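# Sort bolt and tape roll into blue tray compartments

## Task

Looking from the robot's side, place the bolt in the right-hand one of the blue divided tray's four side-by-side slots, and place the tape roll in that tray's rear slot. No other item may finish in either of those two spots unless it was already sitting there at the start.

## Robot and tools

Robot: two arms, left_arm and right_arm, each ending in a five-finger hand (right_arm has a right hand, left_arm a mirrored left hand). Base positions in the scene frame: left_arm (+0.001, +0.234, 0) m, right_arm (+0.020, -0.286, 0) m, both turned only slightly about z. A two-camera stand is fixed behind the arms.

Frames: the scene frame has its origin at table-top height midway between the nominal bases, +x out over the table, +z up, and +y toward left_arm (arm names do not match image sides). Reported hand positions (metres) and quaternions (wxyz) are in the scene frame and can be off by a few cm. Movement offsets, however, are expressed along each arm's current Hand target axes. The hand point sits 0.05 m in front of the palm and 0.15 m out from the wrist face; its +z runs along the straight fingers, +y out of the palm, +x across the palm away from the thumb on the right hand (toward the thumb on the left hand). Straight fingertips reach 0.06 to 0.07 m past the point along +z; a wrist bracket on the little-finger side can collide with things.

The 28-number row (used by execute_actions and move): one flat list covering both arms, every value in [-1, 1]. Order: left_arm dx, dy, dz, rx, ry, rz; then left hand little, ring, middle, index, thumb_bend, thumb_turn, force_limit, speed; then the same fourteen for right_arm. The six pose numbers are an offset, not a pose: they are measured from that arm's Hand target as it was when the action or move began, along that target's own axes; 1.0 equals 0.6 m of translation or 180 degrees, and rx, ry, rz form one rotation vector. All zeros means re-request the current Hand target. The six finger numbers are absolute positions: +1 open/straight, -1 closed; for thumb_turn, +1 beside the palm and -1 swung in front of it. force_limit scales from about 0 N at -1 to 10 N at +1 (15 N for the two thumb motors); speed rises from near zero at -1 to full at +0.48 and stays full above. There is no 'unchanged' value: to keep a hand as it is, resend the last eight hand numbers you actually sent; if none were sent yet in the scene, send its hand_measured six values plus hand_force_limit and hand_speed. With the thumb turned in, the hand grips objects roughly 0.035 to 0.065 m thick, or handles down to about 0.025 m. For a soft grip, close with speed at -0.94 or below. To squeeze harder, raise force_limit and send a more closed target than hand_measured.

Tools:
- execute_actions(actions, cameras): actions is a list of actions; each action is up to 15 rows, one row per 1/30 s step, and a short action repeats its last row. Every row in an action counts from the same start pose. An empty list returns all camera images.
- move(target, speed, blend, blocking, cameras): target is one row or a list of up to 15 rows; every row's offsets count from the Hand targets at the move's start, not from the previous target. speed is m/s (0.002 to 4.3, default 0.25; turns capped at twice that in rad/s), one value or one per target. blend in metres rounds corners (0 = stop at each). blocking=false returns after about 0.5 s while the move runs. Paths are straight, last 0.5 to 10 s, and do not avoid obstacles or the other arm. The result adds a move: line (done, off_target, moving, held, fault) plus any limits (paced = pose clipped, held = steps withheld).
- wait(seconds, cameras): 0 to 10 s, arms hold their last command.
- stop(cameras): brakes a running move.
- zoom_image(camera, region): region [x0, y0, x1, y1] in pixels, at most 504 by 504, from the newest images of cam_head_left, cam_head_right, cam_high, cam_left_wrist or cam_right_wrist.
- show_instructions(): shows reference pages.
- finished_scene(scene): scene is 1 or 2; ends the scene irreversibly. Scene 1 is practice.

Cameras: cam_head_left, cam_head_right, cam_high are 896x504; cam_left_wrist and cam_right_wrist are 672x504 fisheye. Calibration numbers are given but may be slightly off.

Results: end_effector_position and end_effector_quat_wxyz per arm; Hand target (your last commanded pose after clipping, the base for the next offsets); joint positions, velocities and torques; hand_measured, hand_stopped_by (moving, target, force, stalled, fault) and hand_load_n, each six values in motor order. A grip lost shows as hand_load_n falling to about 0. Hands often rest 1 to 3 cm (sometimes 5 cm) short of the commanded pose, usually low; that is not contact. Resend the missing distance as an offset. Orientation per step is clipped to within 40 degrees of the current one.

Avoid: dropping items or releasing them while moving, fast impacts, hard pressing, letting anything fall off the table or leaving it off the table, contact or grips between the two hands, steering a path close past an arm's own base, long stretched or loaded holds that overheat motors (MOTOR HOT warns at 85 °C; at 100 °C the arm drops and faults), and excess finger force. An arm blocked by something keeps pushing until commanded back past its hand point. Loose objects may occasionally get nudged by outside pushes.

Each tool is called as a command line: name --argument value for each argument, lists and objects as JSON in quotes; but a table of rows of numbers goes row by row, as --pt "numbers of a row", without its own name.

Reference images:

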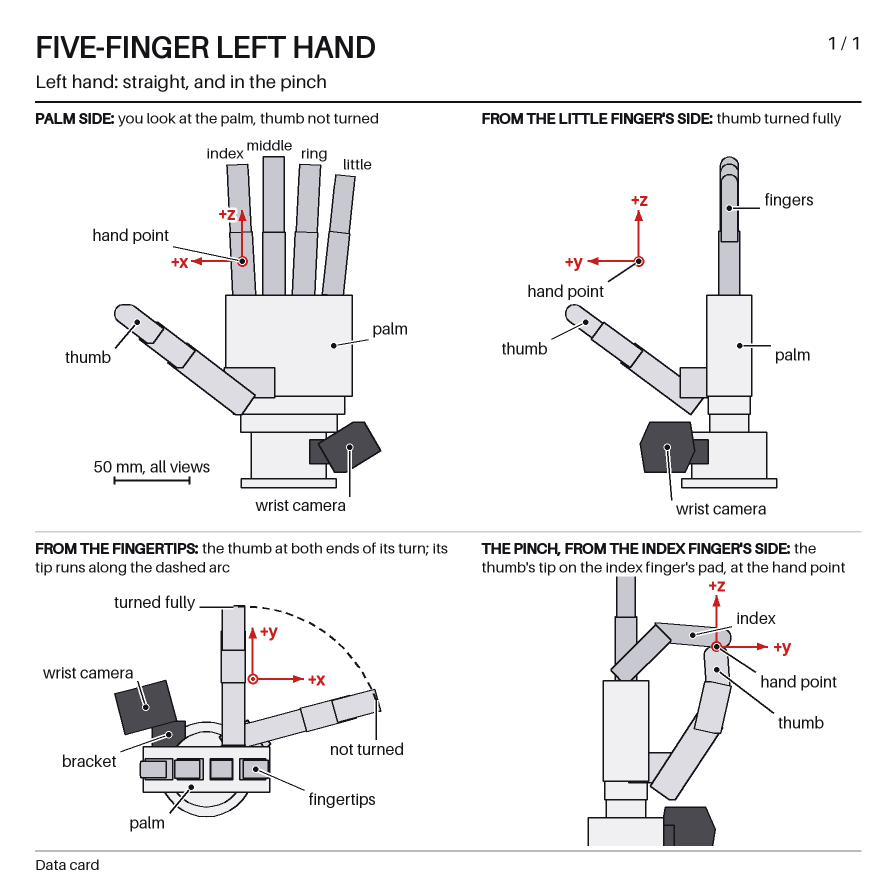

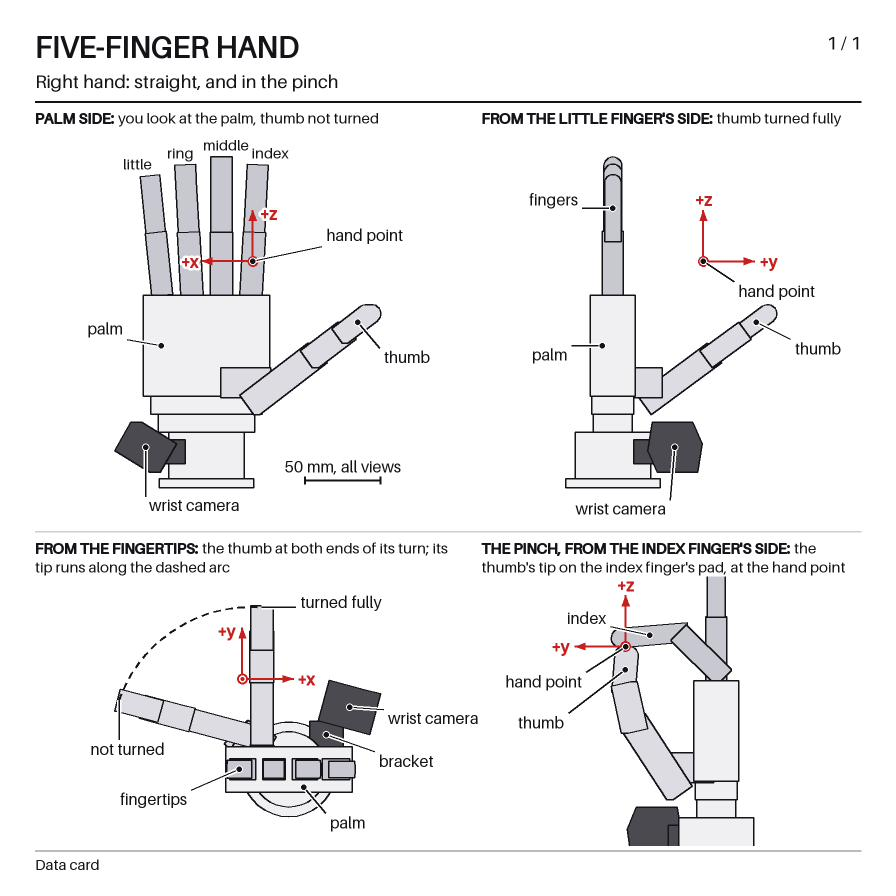

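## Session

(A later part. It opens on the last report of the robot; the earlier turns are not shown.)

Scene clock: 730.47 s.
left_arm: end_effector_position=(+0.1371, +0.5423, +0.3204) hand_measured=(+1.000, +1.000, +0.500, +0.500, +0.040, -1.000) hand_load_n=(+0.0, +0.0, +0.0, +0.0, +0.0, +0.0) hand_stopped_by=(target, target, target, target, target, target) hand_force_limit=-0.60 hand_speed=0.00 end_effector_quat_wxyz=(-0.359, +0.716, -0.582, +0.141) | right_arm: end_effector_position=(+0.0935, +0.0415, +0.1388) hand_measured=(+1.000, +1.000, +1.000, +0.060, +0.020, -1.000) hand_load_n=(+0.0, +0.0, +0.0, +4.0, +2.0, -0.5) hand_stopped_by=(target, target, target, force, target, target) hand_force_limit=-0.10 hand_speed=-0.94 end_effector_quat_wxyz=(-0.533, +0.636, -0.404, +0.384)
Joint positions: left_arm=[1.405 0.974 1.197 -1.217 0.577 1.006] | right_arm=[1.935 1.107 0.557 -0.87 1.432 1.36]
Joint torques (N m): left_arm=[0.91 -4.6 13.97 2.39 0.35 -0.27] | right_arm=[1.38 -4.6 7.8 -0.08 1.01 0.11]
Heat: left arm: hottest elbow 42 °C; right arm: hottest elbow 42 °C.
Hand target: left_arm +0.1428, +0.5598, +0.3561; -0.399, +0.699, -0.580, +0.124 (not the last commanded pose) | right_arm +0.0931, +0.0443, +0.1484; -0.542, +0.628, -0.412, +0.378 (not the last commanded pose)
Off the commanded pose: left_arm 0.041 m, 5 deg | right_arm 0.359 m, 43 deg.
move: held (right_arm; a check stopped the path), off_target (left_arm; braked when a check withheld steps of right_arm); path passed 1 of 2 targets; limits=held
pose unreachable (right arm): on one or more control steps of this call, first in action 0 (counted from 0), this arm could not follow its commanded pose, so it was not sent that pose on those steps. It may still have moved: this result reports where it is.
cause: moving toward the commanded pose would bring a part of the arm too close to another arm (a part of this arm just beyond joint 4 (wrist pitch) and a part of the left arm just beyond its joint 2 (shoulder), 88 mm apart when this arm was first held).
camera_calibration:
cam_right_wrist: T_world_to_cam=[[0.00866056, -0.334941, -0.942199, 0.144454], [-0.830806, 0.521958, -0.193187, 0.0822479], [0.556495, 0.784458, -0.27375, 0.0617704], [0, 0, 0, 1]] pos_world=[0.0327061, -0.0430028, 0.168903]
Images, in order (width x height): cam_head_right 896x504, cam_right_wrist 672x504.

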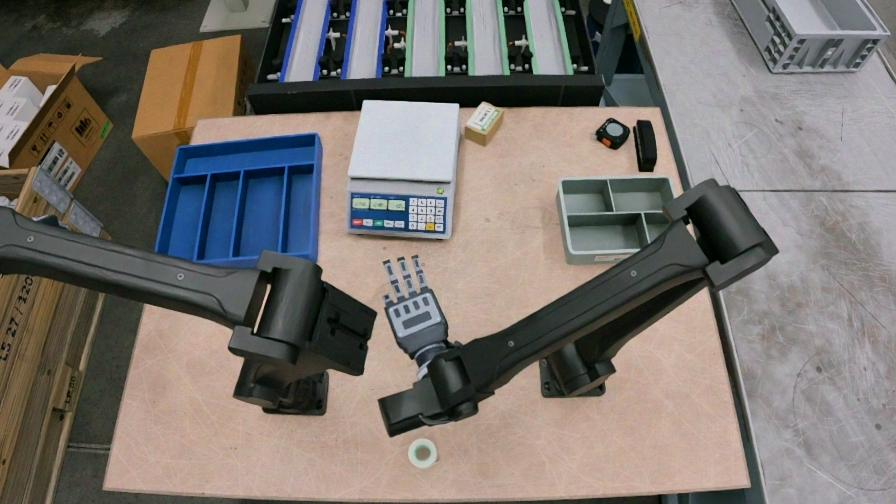

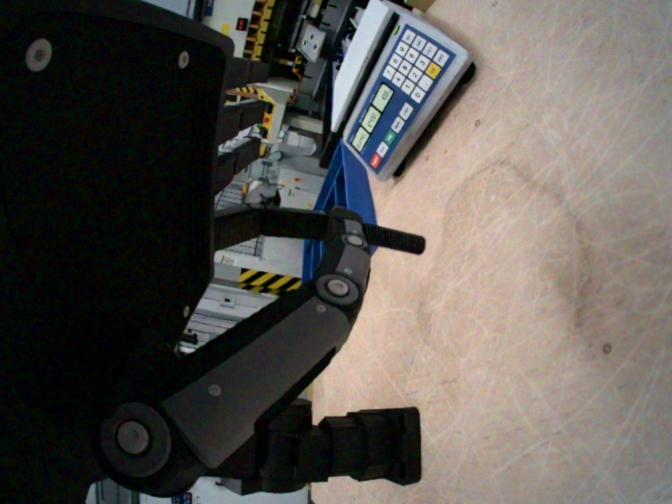

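move --pt "0.3307 -0.0453 -0.1597 0.0483 0.1170 0.1084 1 1 0.5 0.5 0.04 -1 -0.6 0 0 0 0 0 0 0 1 1 1 -0.55 0.02 -1 -0.1 -0.94" --pt "0.3307 -0.0453 -0.1597 0.0483 0.1170 0.1084 1 1 0.5 0.5 0.04 -1 -0.6 0 -0.1614 -0.1622 0.5485 -0.1184 -0.2037 -0.0596 1 1 1 -0.55 0.02 -1 -0.1 -0.94" --cameras '["cam_head_right","cam_right_wrist"]' --speed 0.25

zoom_image --camera "cam_right_wrist" --region '[260, 120, 560, 420]'

Scene clock: 763.63 s.
left_arm: end_effector_position=(+0.1553, +0.4121, +0.3585) hand_measured=(+1.000, +1.000, +0.500, +0.500, +0.040, -1.000) hand_load_n=(+0.0, +0.0, +0.0, +0.0, +0.0, +0.0) hand_stopped_by=(target, target, target, target, target, target) hand_force_limit=-0.60 hand_speed=0.00 end_effector_quat_wxyz=(+0.355, -0.610, +0.678, -0.205) | right_arm: end_effector_position=(+0.0935, +0.0415, +0.1388) hand_measured=(+1.000, +1.000, +1.000, +0.060, +0.020, -1.000) hand_load_n=(+0.0, -0.5, +0.0, +4.0, +2.0, -0.5) hand_stopped_by=(target, target, target, force, target, target) hand_force_limit=-0.10 hand_speed=-0.94 end_effector_quat_wxyz=(-0.533, +0.636, -0.404, +0.384)
Joint positions: left_arm=[1.284 0.761 1.197 -1.502 0.71 1.183] | right_arm=[1.935 1.107 0.557 -0.87 1.432 1.36]
Joint torques (N m): left_arm=[1.03 -0.85 8.64 1.84 0.36 -0.17] | right_arm=[1.44 -4.54 7.82 -0.08 1.01 0.11]
Heat: left arm: hottest elbow 43 °C; right arm: hottest elbow 40 °C.
Hand target: left_arm +0.1549, +0.4201, +0.3643; +0.369, -0.608, +0.675, -0.196 (not the last commanded pose) | right_arm +0.0932, +0.0443, +0.1484; -0.542, +0.628, -0.412, +0.378 (not the last commanded pose)
Off the commanded pose: left_arm 0.076 m, 12 deg | right_arm 0.360 m, 43 deg.
move: held (left_arm; a check stopped the path), off_target (right_arm; braked when a check withheld steps of left_arm); path passed 0 of 2 targets; limits=held
pose unreachable (left arm): on one or more control steps of this call, first in action 0 (counted from 0), this arm could not follow its commanded pose, so it was not sent that pose on those steps. It may still have moved: this result reports where it is.
cause: moving toward the commanded pose would bring a part of the arm too close to another arm (a part of this arm just beyond joint 2 (shoulder) and a part of the right arm just beyond its joint 4 (wrist pitch), at the place that arm is still heading or pushing toward).
camera_calibration:
cam_right_wrist: T_world_to_cam=[[0.00866056, -0.334941, -0.942199, 0.144454], [-0.830806, 0.521958, -0.193187, 0.0822479], [0.556495, 0.784458, -0.27375, 0.0617704], [0, 0, 0, 1]] pos_world=[0.0327061, -0.0430028, 0.168903]
Images, in order (width x height): cam_head_right 896x504, cam_right_wrist 672x504.

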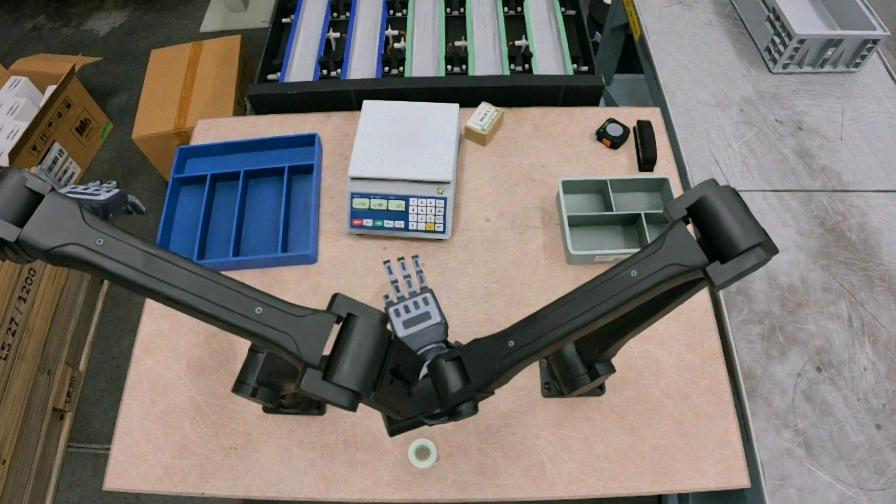

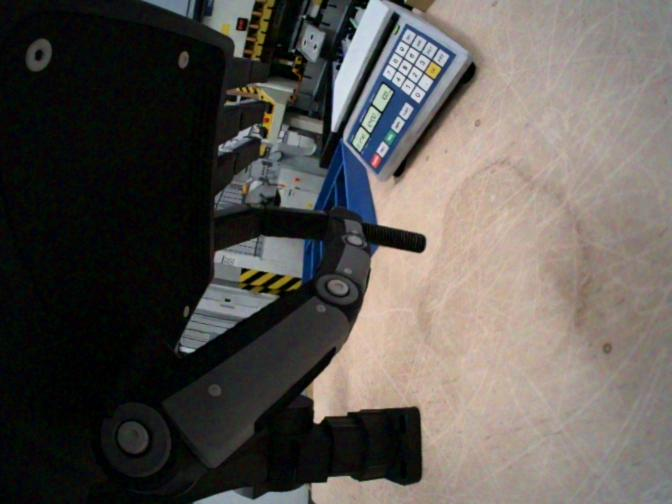

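Scaled by 1.680 from the camera's 672x504 image, which has a finer 960x720 frame.

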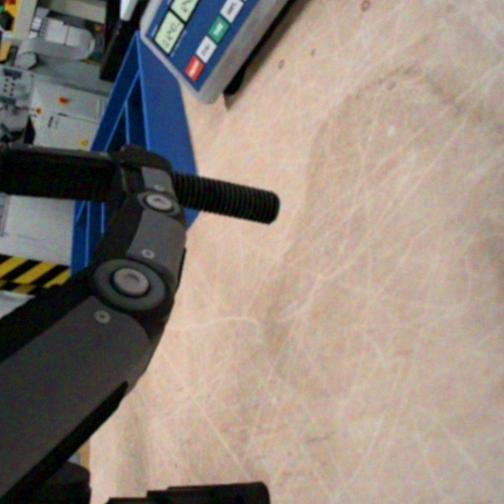

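move --pt "0 0 0 0 0 0 1 1 0.5 0.5 0.04 -1 -0.6 0 0.3853 -0.1028 0.2057 0 0 0 1 1 1 -0.55 0.02 -1 -0.1 -0.94" --pt "-0.1173 -0.2575 0.365 0 0 0 1 1 0.5 0.5 0.04 -1 -0.6 0 0.3853 -0.1028 0.2057 0 0 0 1 1 1 -0.55 0.02 -1 -0.1 -0.94" --cameras '["cam_head_right","cam_right_wrist"]' --speed 0.25

Scene clock: 795.70 s.
left_arm: end_effector_position=(+0.4020, +0.4868, +0.3132) hand_measured=(+1.000, +1.000, +0.500, +0.500, +0.040, -1.000) hand_load_n=(-0.5, +0.0, +0.0, +0.0, +0.0, +0.0) hand_stopped_by=(target, target, target, target, target, target) hand_force_limit=-0.60 hand_speed=0.00 end_effector_quat_wxyz=(-0.328, +0.620, -0.687, +0.191) | right_arm: end_effector_position=(+0.2933, -0.1201, +0.1821) hand_measured=(+1.000, +1.000, +1.000, +0.060, +0.020, -1.000) hand_load_n=(+0.0, +0.0, +0.0, +4.0, +2.0, -0.5) hand_stopped_by=(target, target, target, force, target, target) hand_force_limit=-0.10 hand_speed=-0.94 end_effector_quat_wxyz=(-0.527, +0.642, -0.422, +0.363)
Joint positions: left_arm=[0.685 1.253 1.364 -0.958 0.317 0.65] | right_arm=[0.552 0.316 0.258 -0.126 0.157 0.007]
Joint torques (N m): left_arm=[0.26 -9.11 14.49 2.59 0.13 -0.29] | right_arm=[0.03 1.03 10.81 3.49 -0.09 -0.11]
Heat: left arm: hottest elbow 40 °C; right arm: hottest elbow 39 °C.
Hand target: left_arm +0.4197, +0.5003, +0.3504; +0.369, -0.608, +0.675, -0.196 | right_arm +0.3002, -0.1197, +0.2006; -0.542, +0.628, -0.412, +0.378
Off the commanded pose: left_arm 0.043 m, 5 deg | right_arm 0.020 m, 3 deg.
move: off_target (left_arm, right_arm)
camera_calibration:
cam_right_wrist: T_world_to_cam=[[-0.0423877, -0.318851, -0.946857, 0.147127], [-0.840135, 0.52428, -0.138939, 0.334116], [0.540719, 0.789598, -0.290101, 0.0974264], [0, 0, 0, 1]] pos_world=[0.234258, -0.205186, 0.213993]
Images, in order (width x height): cam_head_right 896x504, cam_right_wrist 672x504.

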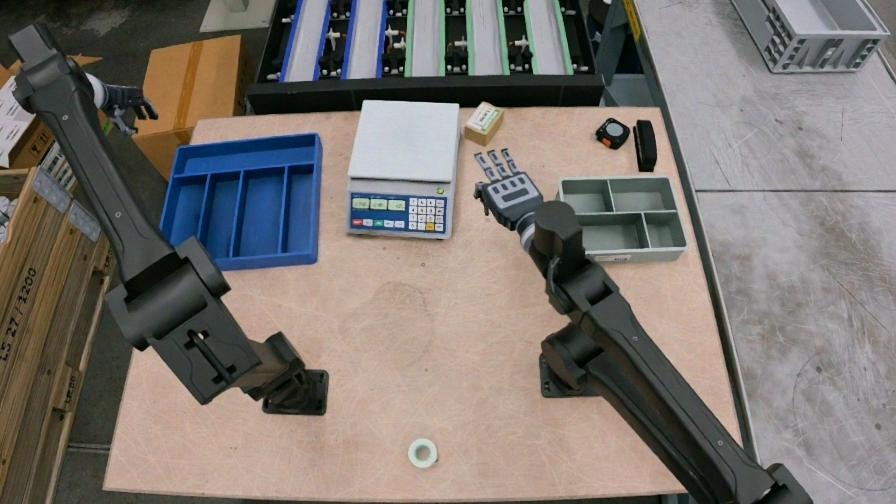

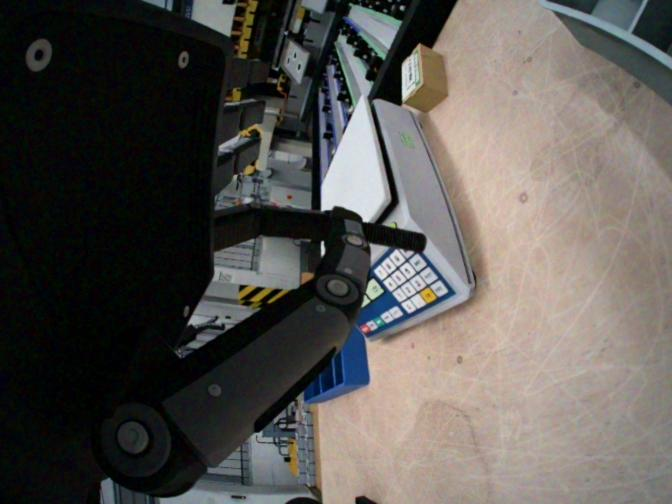

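move --target '[0,0,0,0,0,0,1,1,0.5,0.5,0.04,-1,-0.6,0,-0.5455,-0.0838,0.3392,-0.1184,-0.2037,-0.0596,1,1,1,-0.55,0.02,-1,-0.1,-0.94]' --cameras '["cam_head_right","cam_right_wrist","cam_high"]' --speed 0.25

zoom_image --camera "cam_right_wrist" --region '[260, 120, 560, 420]'

Scene clock: 805.43 s.
left_arm: end_effector_position=(+0.4020, +0.4868, +0.3132) hand_measured=(+1.000, +1.000, +0.500, +0.500, +0.040, -1.000) hand_load_n=(+0.0, +0.0, +0.0, +0.0, +0.0, +0.0) hand_stopped_by=(target, target, target, target, target, target) hand_force_limit=-0.60 hand_speed=0.00 end_effector_quat_wxyz=(-0.328, +0.620, -0.687, +0.191) | right_arm: end_effector_position=(+0.3601, +0.2477, +0.1863) hand_measured=(+1.000, +1.000, +1.000, +0.060, +0.020, -1.000) hand_load_n=(-0.5, +0.0, +0.0, +4.0, +2.0, -0.5) hand_stopped_by=(target, target, target, force, target, target) hand_force_limit=-0.10 hand_speed=-0.94 end_effector_quat_wxyz=(-0.464, +0.844, -0.238, +0.123)
Joint positions: left_arm=[0.685 1.253 1.364 -0.958 0.317 0.65] | right_arm=[0.938 1.551 1.206 -0.227 -0.088 -0.04]
Joint torques (N m): left_arm=[0.38 -9.17 14.45 2.59 0.12 -0.28] | right_arm=[1.38 -11.11 14.43 1.07 -0.16 -0.11]
Heat: left arm: hottest elbow 40 °C; right arm: hottest elbow 41 °C.
Hand target: left_arm +0.4197, +0.5003, +0.3504; +0.369, -0.608, +0.675, -0.196 | right_arm +0.3701, +0.2623, +0.2149; -0.483, +0.837, -0.224, +0.130
Off the commanded pose: left_arm 0.043 m, 5 deg | right_arm 0.034 m, 3 deg.
move: off_target (left_arm, right_arm)
camera_calibration:
cam_right_wrist: T_world_to_cam=[[-0.0507992, -0.563434, -0.824598, 0.312045], [-0.989775, -0.0817877, 0.116859, 0.354253], [-0.133284, 0.822103, -0.553518, 0.0558328], [0, 0, 0, 1]] pos_world=[0.373924, 0.15889, 0.246818]
Images, in order (width x height): cam_head_right 896x504, cam_high 896x504, cam_right_wrist 672x504.

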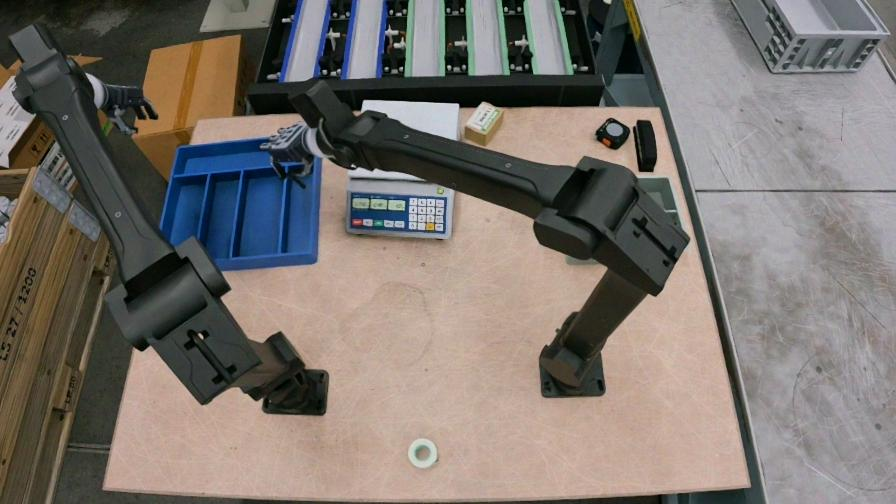

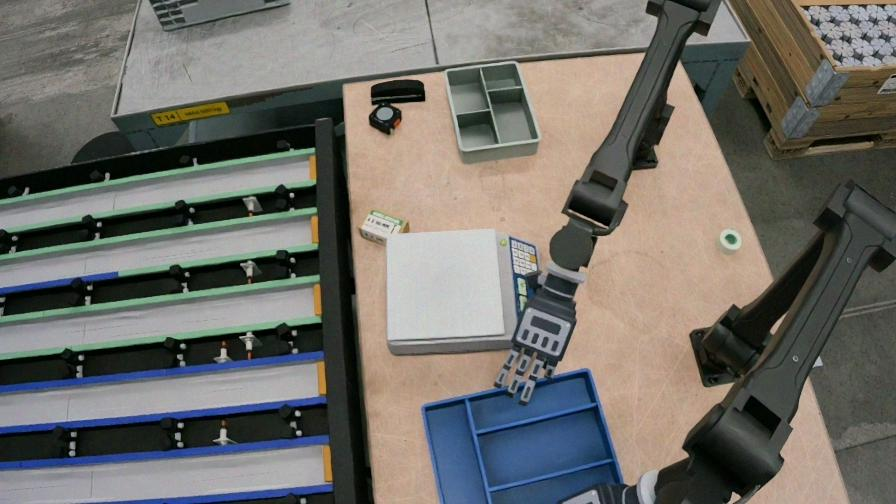

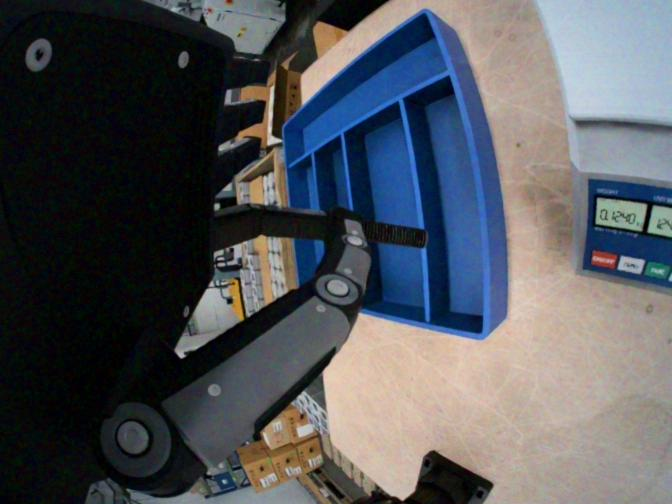

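Scaled by 1.680 from the camera's 672x504 image, which has a finer 960x720 frame.

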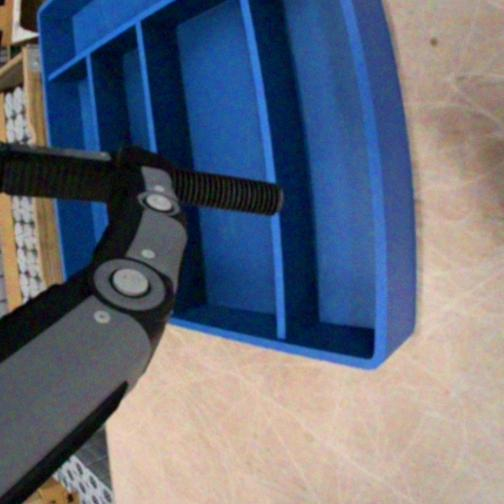

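move --target '[0,0,0,0,0,0,1,1,0.5,0.5,0.04,-1,-0.6,0,-0.0135,0.1253,0.1375,0,0,0,1,1,1,-0.55,0.02,-1,-0.1,-0.94]' --cameras '["cam_head_right","cam_right_wrist"]' --speed 0.15

zoom_image --camera "cam_right_wrist" --region '[260, 120, 560, 420]'

Scene clock: 844.97 s.
left_arm: end_effector_position=(+0.4020, +0.4868, +0.3132) hand_measured=(+1.000, +1.000, +0.500, +0.500, +0.040, -1.000) hand_load_n=(+0.0, +0.0, +0.0, +0.0, +0.5, +0.0) hand_stopped_by=(target, target, target, target, target, target) hand_force_limit=-0.60 hand_speed=0.00 end_effector_quat_wxyz=(-0.328, +0.620, -0.687, +0.191) | right_arm: end_effector_position=(+0.3805, +0.2792, +0.0917) hand_measured=(+1.000, +1.000, +1.000, +0.060, +0.020, -1.000) hand_load_n=(+0.0, -0.5, +0.0, +4.0, +2.0, -0.5) hand_stopped_by=(target, target, target, force, target, target) hand_force_limit=-0.10 hand_speed=-0.94 end_effector_quat_wxyz=(-0.459, +0.847, -0.238, +0.123)
Joint positions: left_arm=[0.685 1.253 1.364 -0.958 0.317 0.65] | right_arm=[0.944 1.752 1.195 -0.026 -0.079 -0.04]
Joint torques (N m): left_arm=[0.03 -9.23 14.46 2.54 0.11 -0.29] | right_arm=[1.49 -13.57 9.61 3.17 0.13 -0.01]
Heat: left arm: hottest elbow 43 °C; right arm: hottest elbow 49 °C.
Hand target: left_arm +0.4197, +0.5003, +0.3504; +0.369, -0.608, +0.675, -0.196 | right_arm +0.3800, +0.2956, +0.1085; -0.483, +0.837, -0.224, +0.130
Off the commanded pose: left_arm 0.043 m, 5 deg | right_arm 0.024 m, 3 deg.
move: off_target (left_arm, right_arm)
camera_calibration:
cam_right_wrist: T_world_to_cam=[[-0.0535976, -0.572853, -0.817904, 0.255872], [-0.989638, -0.0787926, 0.120037, 0.386906], [-0.133208, 0.815862, -0.562694, -0.0171619], [0, 0, 0, 1]] pos_world=[0.394324, 0.191064, 0.153179]
Images, in order (width x height): cam_head_right 896x504, cam_right_wrist 672x504.

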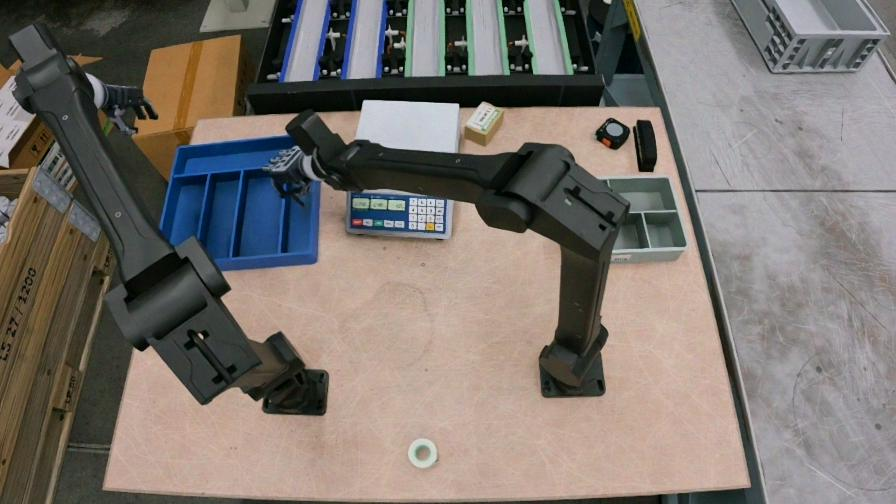

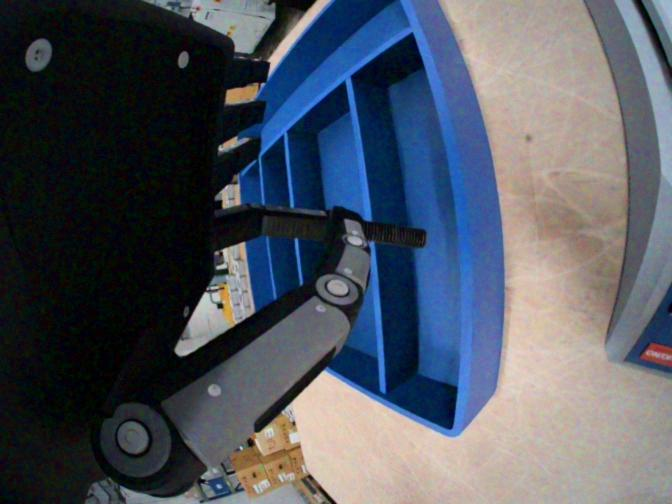

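Scaled by 1.680 from the camera's 672x504 image, which has a finer 960x720 frame.

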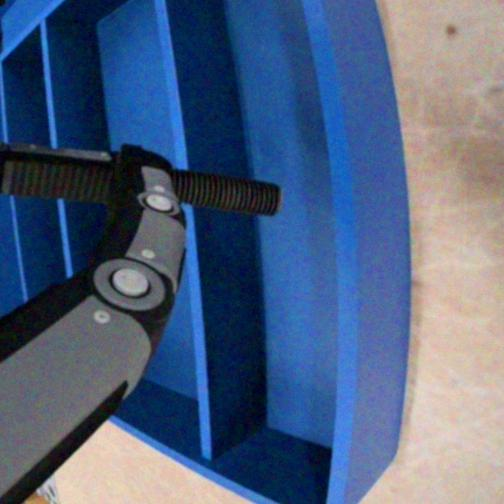

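move --target '[0,0,0,0,0,0,1,1,0.5,0.5,0.04,-1,-0.6,0,-0.0017,0.052,0.0333,0,0,0,1,1,1,-0.55,0.02,-1,-0.1,-0.94]' --cameras '["cam_right_wrist"]' --speed 0.1

zoom_image --camera "cam_right_wrist" --region '[260, 120, 560, 420]'

Scene clock: 857.60 s.
left_arm: end_effector_position=(+0.4020, +0.4868, +0.3132) hand_measured=(+1.000, +1.000, +0.500, +0.500, +0.040, -1.000) hand_load_n=(+0.0, +0.0, +0.0, +0.0, +0.0, +0.0) hand_stopped_by=(target, target, target, target, target, target) hand_force_limit=-0.60 hand_speed=0.00 end_effector_quat_wxyz=(-0.328, +0.620, -0.687, +0.191) | right_arm: end_effector_position=(+0.3813, +0.2811, +0.0564) hand_measured=(+1.000, +1.000, +1.000, +0.060, +0.020, -1.000) hand_load_n=(+0.0, +0.0, -0.5, +4.0, +2.0, -0.5) hand_stopped_by=(target, target, target, force, target, target) hand_force_limit=-0.10 hand_speed=-0.94 end_effector_quat_wxyz=(-0.460, +0.846, -0.238, +0.125)
Joint positions: left_arm=[0.685 1.253 1.364 -0.958 0.317 0.65] | right_arm=[0.946 1.808 1.164 0.065 -0.076 -0.04]
Joint torques (N m): left_arm=[0.03 -9.23 14.45 2.55 0.12 -0.28] | right_arm=[1.55 -13.74 9.03 3.18 0.13 0]
Heat: left arm: hottest elbow 44 °C; right arm: hottest elbow 47 °C.
Hand target: left_arm +0.4197, +0.5003, +0.3504; +0.369, -0.608, +0.675, -0.196 | right_arm +0.3800, +0.2975, +0.0715; -0.483, +0.837, -0.224, +0.130
Off the commanded pose: left_arm 0.043 m, 5 deg | right_arm 0.022 m, 3 deg.
move: off_target (left_arm, right_arm)
camera_calibration:
cam_right_wrist: T_world_to_cam=[[-0.0515967, -0.571623, -0.818892, 0.227102], [-0.990093, -0.077946, 0.116793, 0.392279], [-0.130591, 0.816805, -0.561939, -0.039634], [0, 0, 0, 1]] pos_world=[0.394935, 0.192767, 0.117885]
Images, in order (width x height): cam_right_wrist 672x504.

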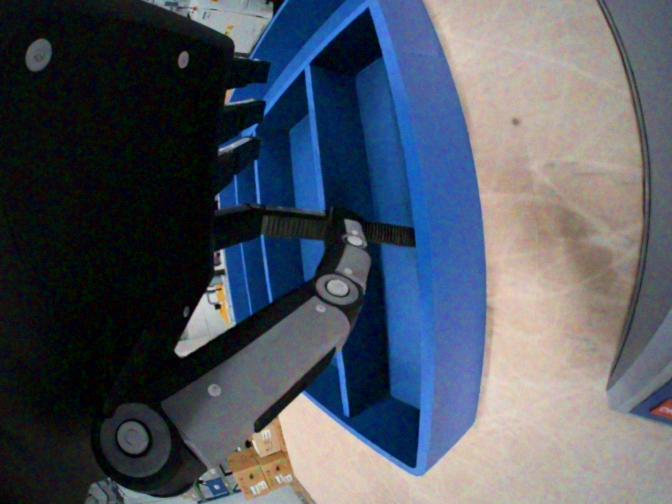

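Scaled by 1.680 from the camera's 672x504 image, which has a finer 960x720 frame.

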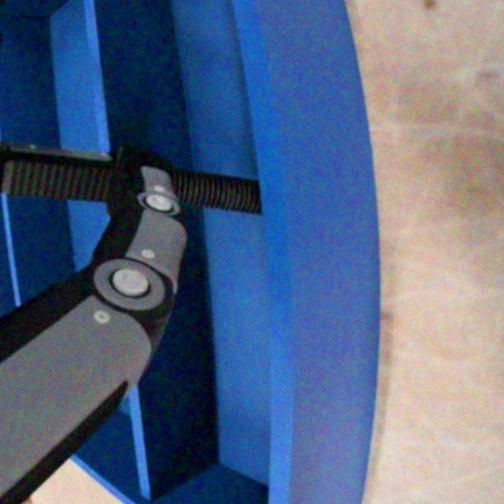

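move --pt "0 0 0 0 0 0 1 1 0.5 0.5 0.04 -1 -0.6 0 -0.0003 0.0115 0.0067 0 0 0 1 1 1 -0.55 0.02 -1 -0.1 -0.94" --pt "0 0 0 0 0 0 1 1 0.5 0.5 0.04 -1 -0.6 0 -0.0003 0.0115 0.0067 0 0 0 1 1 1 0.2 0.12 -1 -0.1 -0.4" --cameras '["cam_right_wrist"]' --speed 0.1

zoom_image --camera "cam_right_wrist" --region '[260, 120, 560, 420]'

Scene clock: 865.20 s.
left_arm: end_effector_position=(+0.4020, +0.4868, +0.3132) hand_measured=(+1.000, +1.000, +0.500, +0.500, +0.040, -1.000) hand_load_n=(-0.5, +0.0, +0.0, +0.0, +0.0, +0.0) hand_stopped_by=(target, target, target, target, target, target) hand_force_limit=-0.60 hand_speed=0.00 end_effector_quat_wxyz=(-0.328, +0.620, -0.687, +0.191) | right_arm: end_effector_position=(+0.3829, +0.2849, +0.0576) hand_measured=(+1.000, +1.000, +1.000, +0.200, +0.120, -1.000) hand_load_n=(+0.0, +0.0, +0.0, +0.0, +0.0, +0.0) hand_stopped_by=(target, target, target, target, target, target) hand_force_limit=-0.10 hand_speed=-0.40 end_effector_quat_wxyz=(-0.468, +0.842, -0.236, +0.127)
Joint positions: left_arm=[0.685 1.253 1.364 -0.958 0.317 0.65] | right_arm=[0.947 1.813 1.163 0.091 -0.076 -0.04]
Joint torques (N m): left_arm=[0.03 -9.17 14.49 2.55 0.14 -0.29] | right_arm=[1.49 -13.1 8.5 2.89 0.12 0]
Heat: left arm: hottest elbow 44 °C; right arm: hottest elbow 45 °C.
Hand target: left_arm +0.4197, +0.5003, +0.3504; +0.369, -0.608, +0.675, -0.196 | right_arm +0.3799, +0.2976, +0.0635; -0.483, +0.837, -0.224, +0.130
Off the commanded pose: left_arm 0.043 m, 5 deg | right_arm 0.014 m, 2 deg.
move: off_target (left_arm, right_arm); target 2's new numbers were sent with right_arm's hand 0.015 m and 2 deg from that target
camera_calibration:
cam_right_wrist: T_world_to_cam=[[-0.0410152, -0.558438, -0.828531, 0.223078], [-0.991261, -0.0813114, 0.103876, 0.396078], [-0.125377, 0.825551, -0.550223, -0.0471463], [0, 0, 0, 1]] pos_world=[0.395855, 0.195702, 0.117743]
Images, in order (width x height): cam_right_wrist 672x504.

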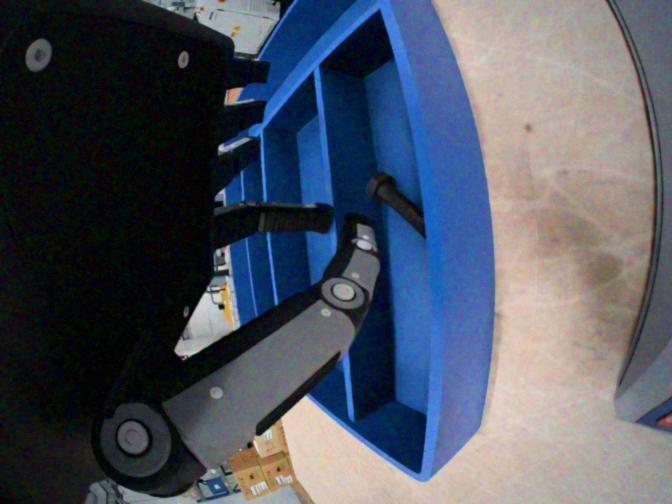

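Scaled by 1.680 from the camera's 672x504 image, which has a finer 960x720 frame.

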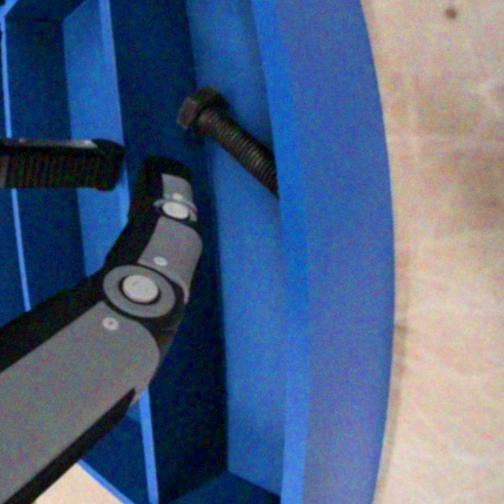

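move --pt "0 0 0 0 0 0 1 1 0.5 0.5 0.04 -1 -0.6 0 0 -0.1732 -0.1 0 0 0 1 1 1 0.2 0.12 -1 -0.1 -0.4" --pt "0 0 0 0 0 0 1 1 0.5 0.5 0.04 -1 -0.6 0 -0.4637 0.2992 -0.84 0 -0.0965 -0.0552 1 1 0.6 0.6 0.6 -1 -0.1 0" --cameras '["cam_head_right","cam_head_left","cam_right_wrist"]' --speed 0.3

zoom_image --camera "cam_head_right" --region '[130, 100, 350, 290]'

Scene clock: 926.03 s.
left_arm: end_effector_position=(+0.4020, +0.4868, +0.3132) hand_measured=(+1.000, +1.000, +0.500, +0.500, +0.040, -1.000) hand_load_n=(+0.0, +0.0, +0.0, +0.0, +0.0, +0.0) hand_stopped_by=(target, target, target, target, target, target) hand_force_limit=-0.60 hand_speed=0.00 end_effector_quat_wxyz=(-0.328, +0.620, -0.687, +0.191) | right_arm: end_effector_position=(-0.1132, -0.0280, +0.1301) hand_measured=(+1.000, +1.000, +0.600, +0.600, +0.600, -1.000) hand_load_n=(+0.0, +0.0, +0.0, +0.0, +0.0, +0.0) hand_stopped_by=(target, target, target, target, target, target) hand_force_limit=-0.10 hand_speed=0.00 end_effector_quat_wxyz=(-0.482, +0.872, -0.065, +0.058)
Joint positions: left_arm=[0.685 1.253 1.364 -0.958 0.317 0.65] | right_arm=[2.399 0.632 0.454 -0.692 0.807 0.662]
Joint torques (N m): left_arm=[0.09 -9.05 14.45 2.54 0.12 -0.28] | right_arm=[1.44 0.32 14.11 0.54 0.74 0.11]
Heat: left arm: hottest elbow 45 °C; right arm: hottest elbow 42 °C.
Hand target: left_arm +0.4197, +0.5003, +0.3504; +0.369, -0.608, +0.675, -0.196 | right_arm -0.1242, -0.0188, +0.1604; -0.498, +0.863, -0.076, +0.043
Off the commanded pose: left_arm 0.043 m, 5 deg | right_arm 0.033 m, 3 deg.
move: off_target (left_arm, right_arm); target 2's new numbers were sent with right_arm's hand 0.034 m and 3 deg from that target
camera_calibration:
cam_right_wrist: T_world_to_cam=[[0.200728, -0.54079, -0.816856, 0.114396], [-0.897867, -0.435077, 0.0674027, -0.123227], [-0.391846, 0.719899, -0.57289, 0.158726], [0, 0, 0, 1]] pos_world=[-0.0714083, -0.106016, 0.192683]
Images, in order (width x height): cam_head_left 896x504, cam_head_right 896x504, cam_right_wrist 672x504.

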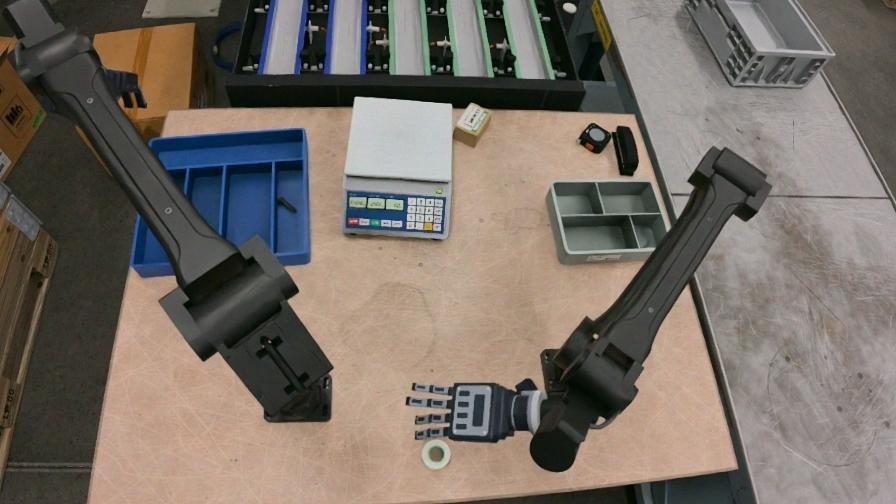

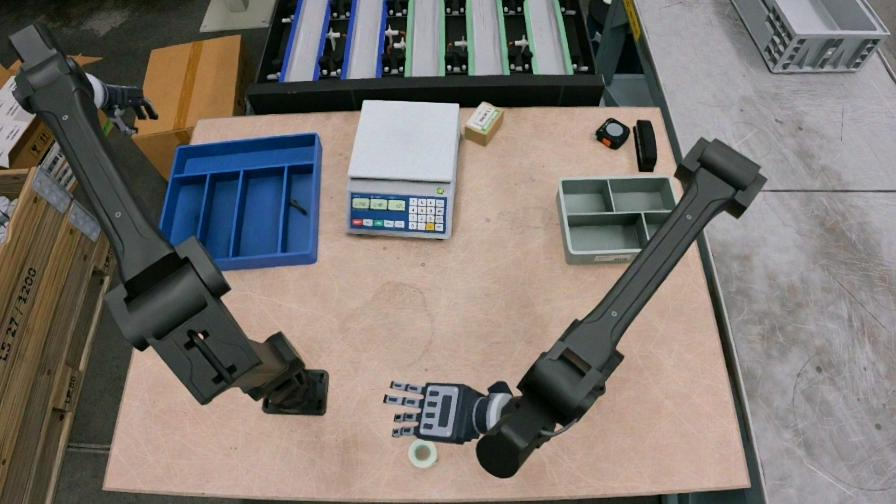

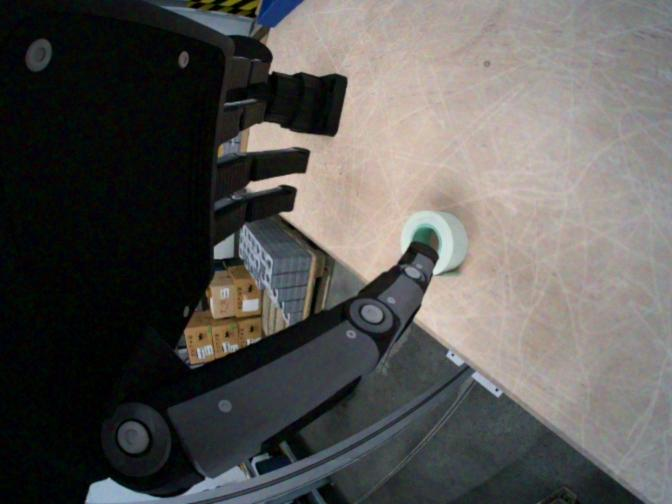

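Scaled by 2.291 from the camera's 896x504 image, which has a finer 1280x720 frame.

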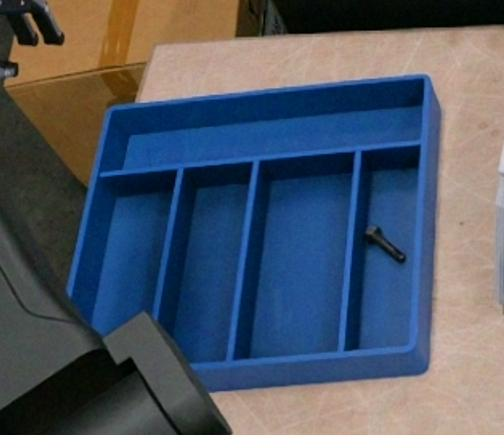

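move --target '[0,0,0,0,0,0,1,1,0.5,0.5,0.04,-1,-0.6,0,-0.0372,0.0915,0.0747,0,0,0,1,1,0.6,0.6,0.6,-1,-0.1,0]' --cameras '["cam_right_wrist"]' --speed 0.15

Scene clock: 947.67 s.
left_arm: end_effector_position=(+0.4020, +0.4868, +0.3132) hand_measured=(+1.000, +1.000, +0.500, +0.500, +0.040, -1.000) hand_load_n=(+0.0, +0.0, +0.0, +0.0, +0.0, +0.0) hand_stopped_by=(target, target, target, target, target, target) hand_force_limit=-0.60 hand_speed=0.00 end_effector_quat_wxyz=(-0.328, +0.620, -0.687, +0.191) | right_arm: end_effector_position=(-0.1356, -0.0108, +0.0804) hand_measured=(+1.000, +1.000, +0.600, +0.600, +0.600, -1.000) hand_load_n=(+0.0, +0.0, +0.0, +0.0, +0.0, +0.0) hand_stopped_by=(target, target, target, target, target, target) hand_force_limit=-0.10 hand_speed=0.00 end_effector_quat_wxyz=(-0.484, +0.870, -0.070, +0.055)
Joint positions: left_arm=[0.685 1.253 1.364 -0.958 0.317 0.65] | right_arm=[2.412 0.824 0.382 -0.434 0.818 0.685]
Joint torques (N m): left_arm=[0.03 -9.11 14.48 2.51 0.13 -0.28] | right_arm=[0.91 -0.97 9.22 2.36 0.65 0.04]
Heat: left arm: hottest elbow 46 °C; right arm: hottest elbow 48 °C.
Hand target: left_arm +0.4197, +0.5003, +0.3504; +0.369, -0.608, +0.675, -0.196 | right_arm -0.1443, -0.0038, +0.0904; -0.498, +0.863, -0.076, +0.043
Off the commanded pose: left_arm 0.043 m, 5 deg | right_arm 0.015 m, 2 deg.
move: off_target (left_arm, right_arm)
camera_calibration:
cam_right_wrist: T_world_to_cam=[[0.190441, -0.537124, -0.821724, 0.086666], [-0.899494, -0.430772, 0.0731116, -0.13311], [-0.393246, 0.725213, -0.565176, 0.108394], [0, 0, 0, 1]] pos_world=[-0.0936111, -0.0893987, 0.142209]
Images, in order (width x height): cam_right_wrist 672x504.

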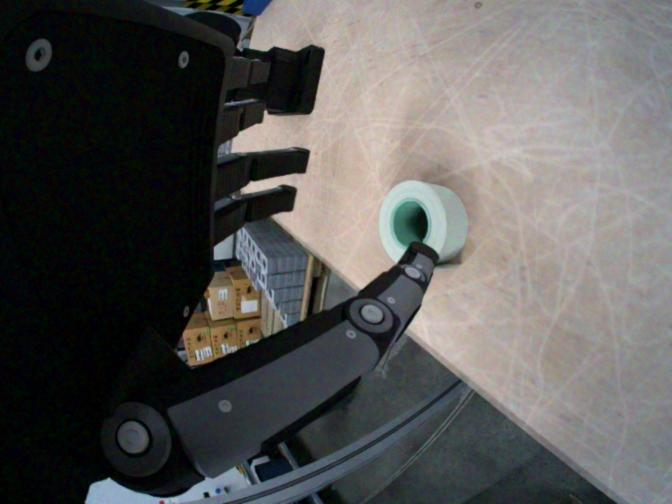

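move --target '[0,0,0,0,0,0,1,1,0.5,0.5,0.04,-1,-0.6,0,0.0045,0.0838,0.0415,0,0,0,1,1,0.6,0.6,0.6,-1,-0.1,0]' --cameras '["cam_right_wrist"]' --speed 0.12

Scene clock: 971.73 s.
left_arm: end_effector_position=(+0.4020, +0.4868, +0.3132) hand_measured=(+1.000, +1.000, +0.500, +0.500, +0.040, -1.000) hand_load_n=(+0.0, +0.0, +0.0, +0.0, +0.5, +0.0) hand_stopped_by=(target, target, target, target, target, target) hand_force_limit=-0.60 hand_speed=0.00 end_effector_quat_wxyz=(-0.328, +0.620, -0.687, +0.191) | right_arm: end_effector_position=(-0.1332, -0.0137, +0.0262) hand_measured=(+1.000, +1.000, +0.600, +0.600, +0.600, -1.000) hand_load_n=(+0.0, +0.0, +0.0, -0.5, +0.0, +0.0) hand_stopped_by=(target, target, target, target, target, target) hand_force_limit=-0.10 hand_speed=0.00 end_effector_quat_wxyz=(-0.485, +0.870, -0.072, +0.055)
Joint positions: left_arm=[0.685 1.253 1.364 -0.958 0.317 0.65] | right_arm=[2.415 0.963 0.273 -0.188 0.821 0.693]
Joint torques (N m): left_arm=[0.21 -9.05 14.43 2.54 0.12 -0.27] | right_arm=[1.32 -1.44 7.75 2.37 0.75 0.05]
Heat: left arm: hottest elbow 46 °C; right arm: hottest elbow 45 °C.
Hand target: left_arm +0.4197, +0.5003, +0.3504; +0.369, -0.608, +0.675, -0.196 | right_arm -0.1424, -0.0078, +0.0344; -0.498, +0.863, -0.076, +0.043
Off the commanded pose: left_arm 0.043 m, 5 deg | right_arm 0.014 m, 2 deg.
move: off_target (left_arm, right_arm)
camera_calibration:
cam_right_wrist: T_world_to_cam=[[0.186761, -0.536923, -0.822699, 0.0396352], [-0.900543, -0.42824, 0.0750522, -0.128427], [-0.39261, 0.726859, -0.5635, 0.0808658], [0, 0, 0, 1]] pos_world=[-0.0913073, -0.0924944, 0.0878144]
Images, in order (width x height): cam_right_wrist 672x504.

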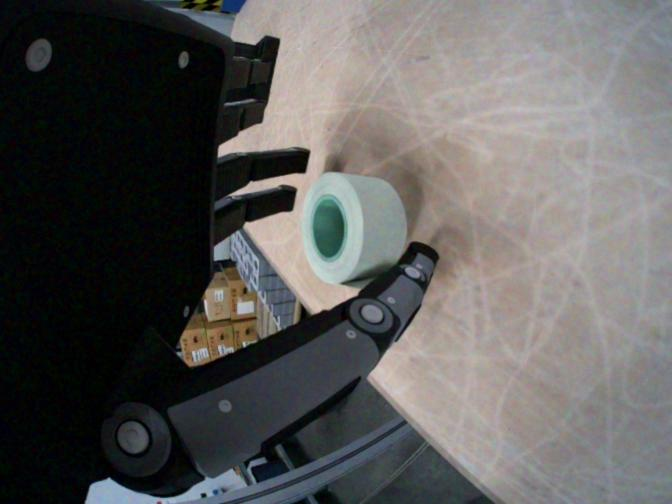

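move --target '[0,0,0,0,0,0,1,1,0.5,0.5,0.04,-1,-0.6,0,0,0,0,0,0,0,1,1,0,0,0.3,-1,-0.3,-0.7]' --cameras '["cam_right_wrist"]' --speed 0.12

Scene clock: 976.27 s.
left_arm: end_effector_position=(+0.4020, +0.4868, +0.3132) hand_measured=(+1.000, +1.000, +0.500, +0.500, +0.040, -1.000) hand_load_n=(+0.0, +0.0, +0.0, +0.0, +0.0, +0.0) hand_stopped_by=(target, target, target, target, target, target) hand_force_limit=-0.60 hand_speed=0.00 end_effector_quat_wxyz=(-0.328, +0.620, -0.687, +0.191) | right_arm: end_effector_position=(-0.1329, -0.0136, +0.0263) hand_measured=(+1.000, +1.000, +0.246, +0.274, +0.436, -1.000) hand_load_n=(+0.0, +0.0, +6.5, +3.5, +10.5, +1.0) hand_stopped_by=(target, target, force, force, force, target) hand_force_limit=-0.30 hand_speed=-0.70 end_effector_quat_wxyz=(-0.485, +0.870, -0.072, +0.055)
Joint positions: left_arm=[0.685 1.253 1.364 -0.958 0.317 0.65] | right_arm=[2.415 0.963 0.273 -0.188 0.823 0.693]
Joint torques (N m): left_arm=[-0.03 -9.23 14.43 2.54 0.13 -0.27] | right_arm=[1.32 -1.44 7.75 2.36 0.69 0.05]
Heat: left arm: hottest elbow 46 °C; right arm: hottest elbow 44 °C.
Hand target: left_arm +0.4197, +0.5003, +0.3504; +0.369, -0.608, +0.675, -0.196 | right_arm -0.1424, -0.0078, +0.0344; -0.498, +0.863, -0.076, +0.043
Off the commanded pose: left_arm 0.043 m, 5 deg | right_arm 0.014 m, 2 deg.
move: off_target (left_arm, right_arm)
camera_calibration:
cam_right_wrist: T_world_to_cam=[[0.186926, -0.536385, -0.823013, 0.0397648], [-0.901036, -0.427402, 0.0739055, -0.128155], [-0.391399, 0.727749, -0.563194, 0.0809994], [0, 0, 0, 1]] pos_world=[-0.0912021, -0.0923917, 0.0878167]
Images, in order (width x height): cam_right_wrist 672x504.

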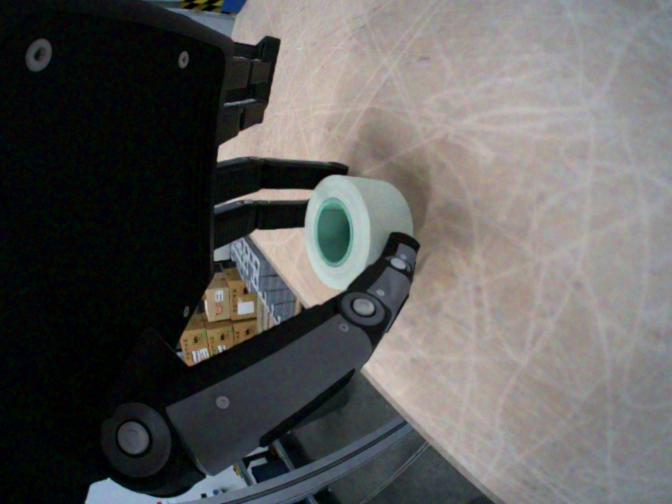

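move --target '[0,0,0,0,0,0,1,1,0.5,0.5,0.04,-1,-0.6,0,0,-0.1732,-0.1,0,0,0,1,1,0,0,0.3,-1,-0.3,-0.7]' --cameras '["cam_right_wrist"]' --speed 0.15

Scene clock: 981.93 s.
left_arm: end_effector_position=(+0.4020, +0.4868, +0.3132) hand_measured=(+1.000, +1.000, +0.500, +0.500, +0.040, -1.000) hand_load_n=(+0.0, +0.0, +0.0, +0.0, +0.0, +0.0) hand_stopped_by=(target, target, target, target, target, target) hand_force_limit=-0.60 hand_speed=0.00 end_effector_quat_wxyz=(-0.328, +0.620, -0.687, +0.191) | right_arm: end_effector_position=(-0.1285, -0.0173, +0.1205) hand_measured=(+1.000, +1.000, +0.246, +0.274, +0.436, -1.000) hand_load_n=(+0.0, +0.0, +6.5, +4.0, +11.0, +1.0) hand_stopped_by=(target, target, force, force, force, target) hand_force_limit=-0.30 hand_speed=-0.70 end_effector_quat_wxyz=(-0.479, +0.873, -0.064, +0.065)
Joint positions: left_arm=[0.685 1.253 1.364 -0.958 0.317 0.65] | right_arm=[2.415 0.736 0.469 -0.633 0.823 0.684]
Joint torques (N m): left_arm=[0.21 -9.05 14.45 2.58 0.13 -0.28] | right_arm=[1.08 -1.67 13.98 0.5 0.63 0.1]
Heat: left arm: hottest elbow 46 °C; right arm: hottest elbow 43 °C.
Hand target: left_arm +0.4197, +0.5003, +0.3504; +0.369, -0.608, +0.675, -0.196 | right_arm -0.1422, -0.0078, +0.1544; -0.498, +0.863, -0.076, +0.043
Off the commanded pose: left_arm 0.043 m, 5 deg | right_arm 0.038 m, 4 deg.
move: off_target (left_arm, right_arm)
camera_calibration:
cam_right_wrist: T_world_to_cam=[[0.208885, -0.548427, -0.809688, 0.115478], [-0.900517, -0.430739, 0.0594354, -0.130925], [-0.38136, 0.716723, -0.583843, 0.142269], [0, 0, 0, 1]] pos_world=[-0.0877657, -0.0950309, 0.184346]
Images, in order (width x height): cam_right_wrist 672x504.

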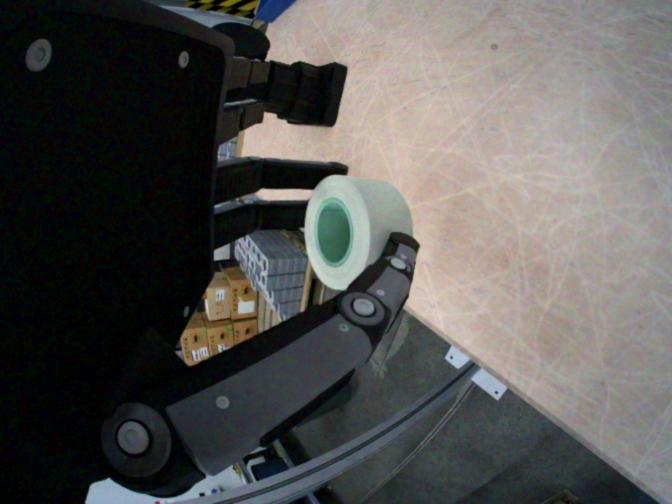

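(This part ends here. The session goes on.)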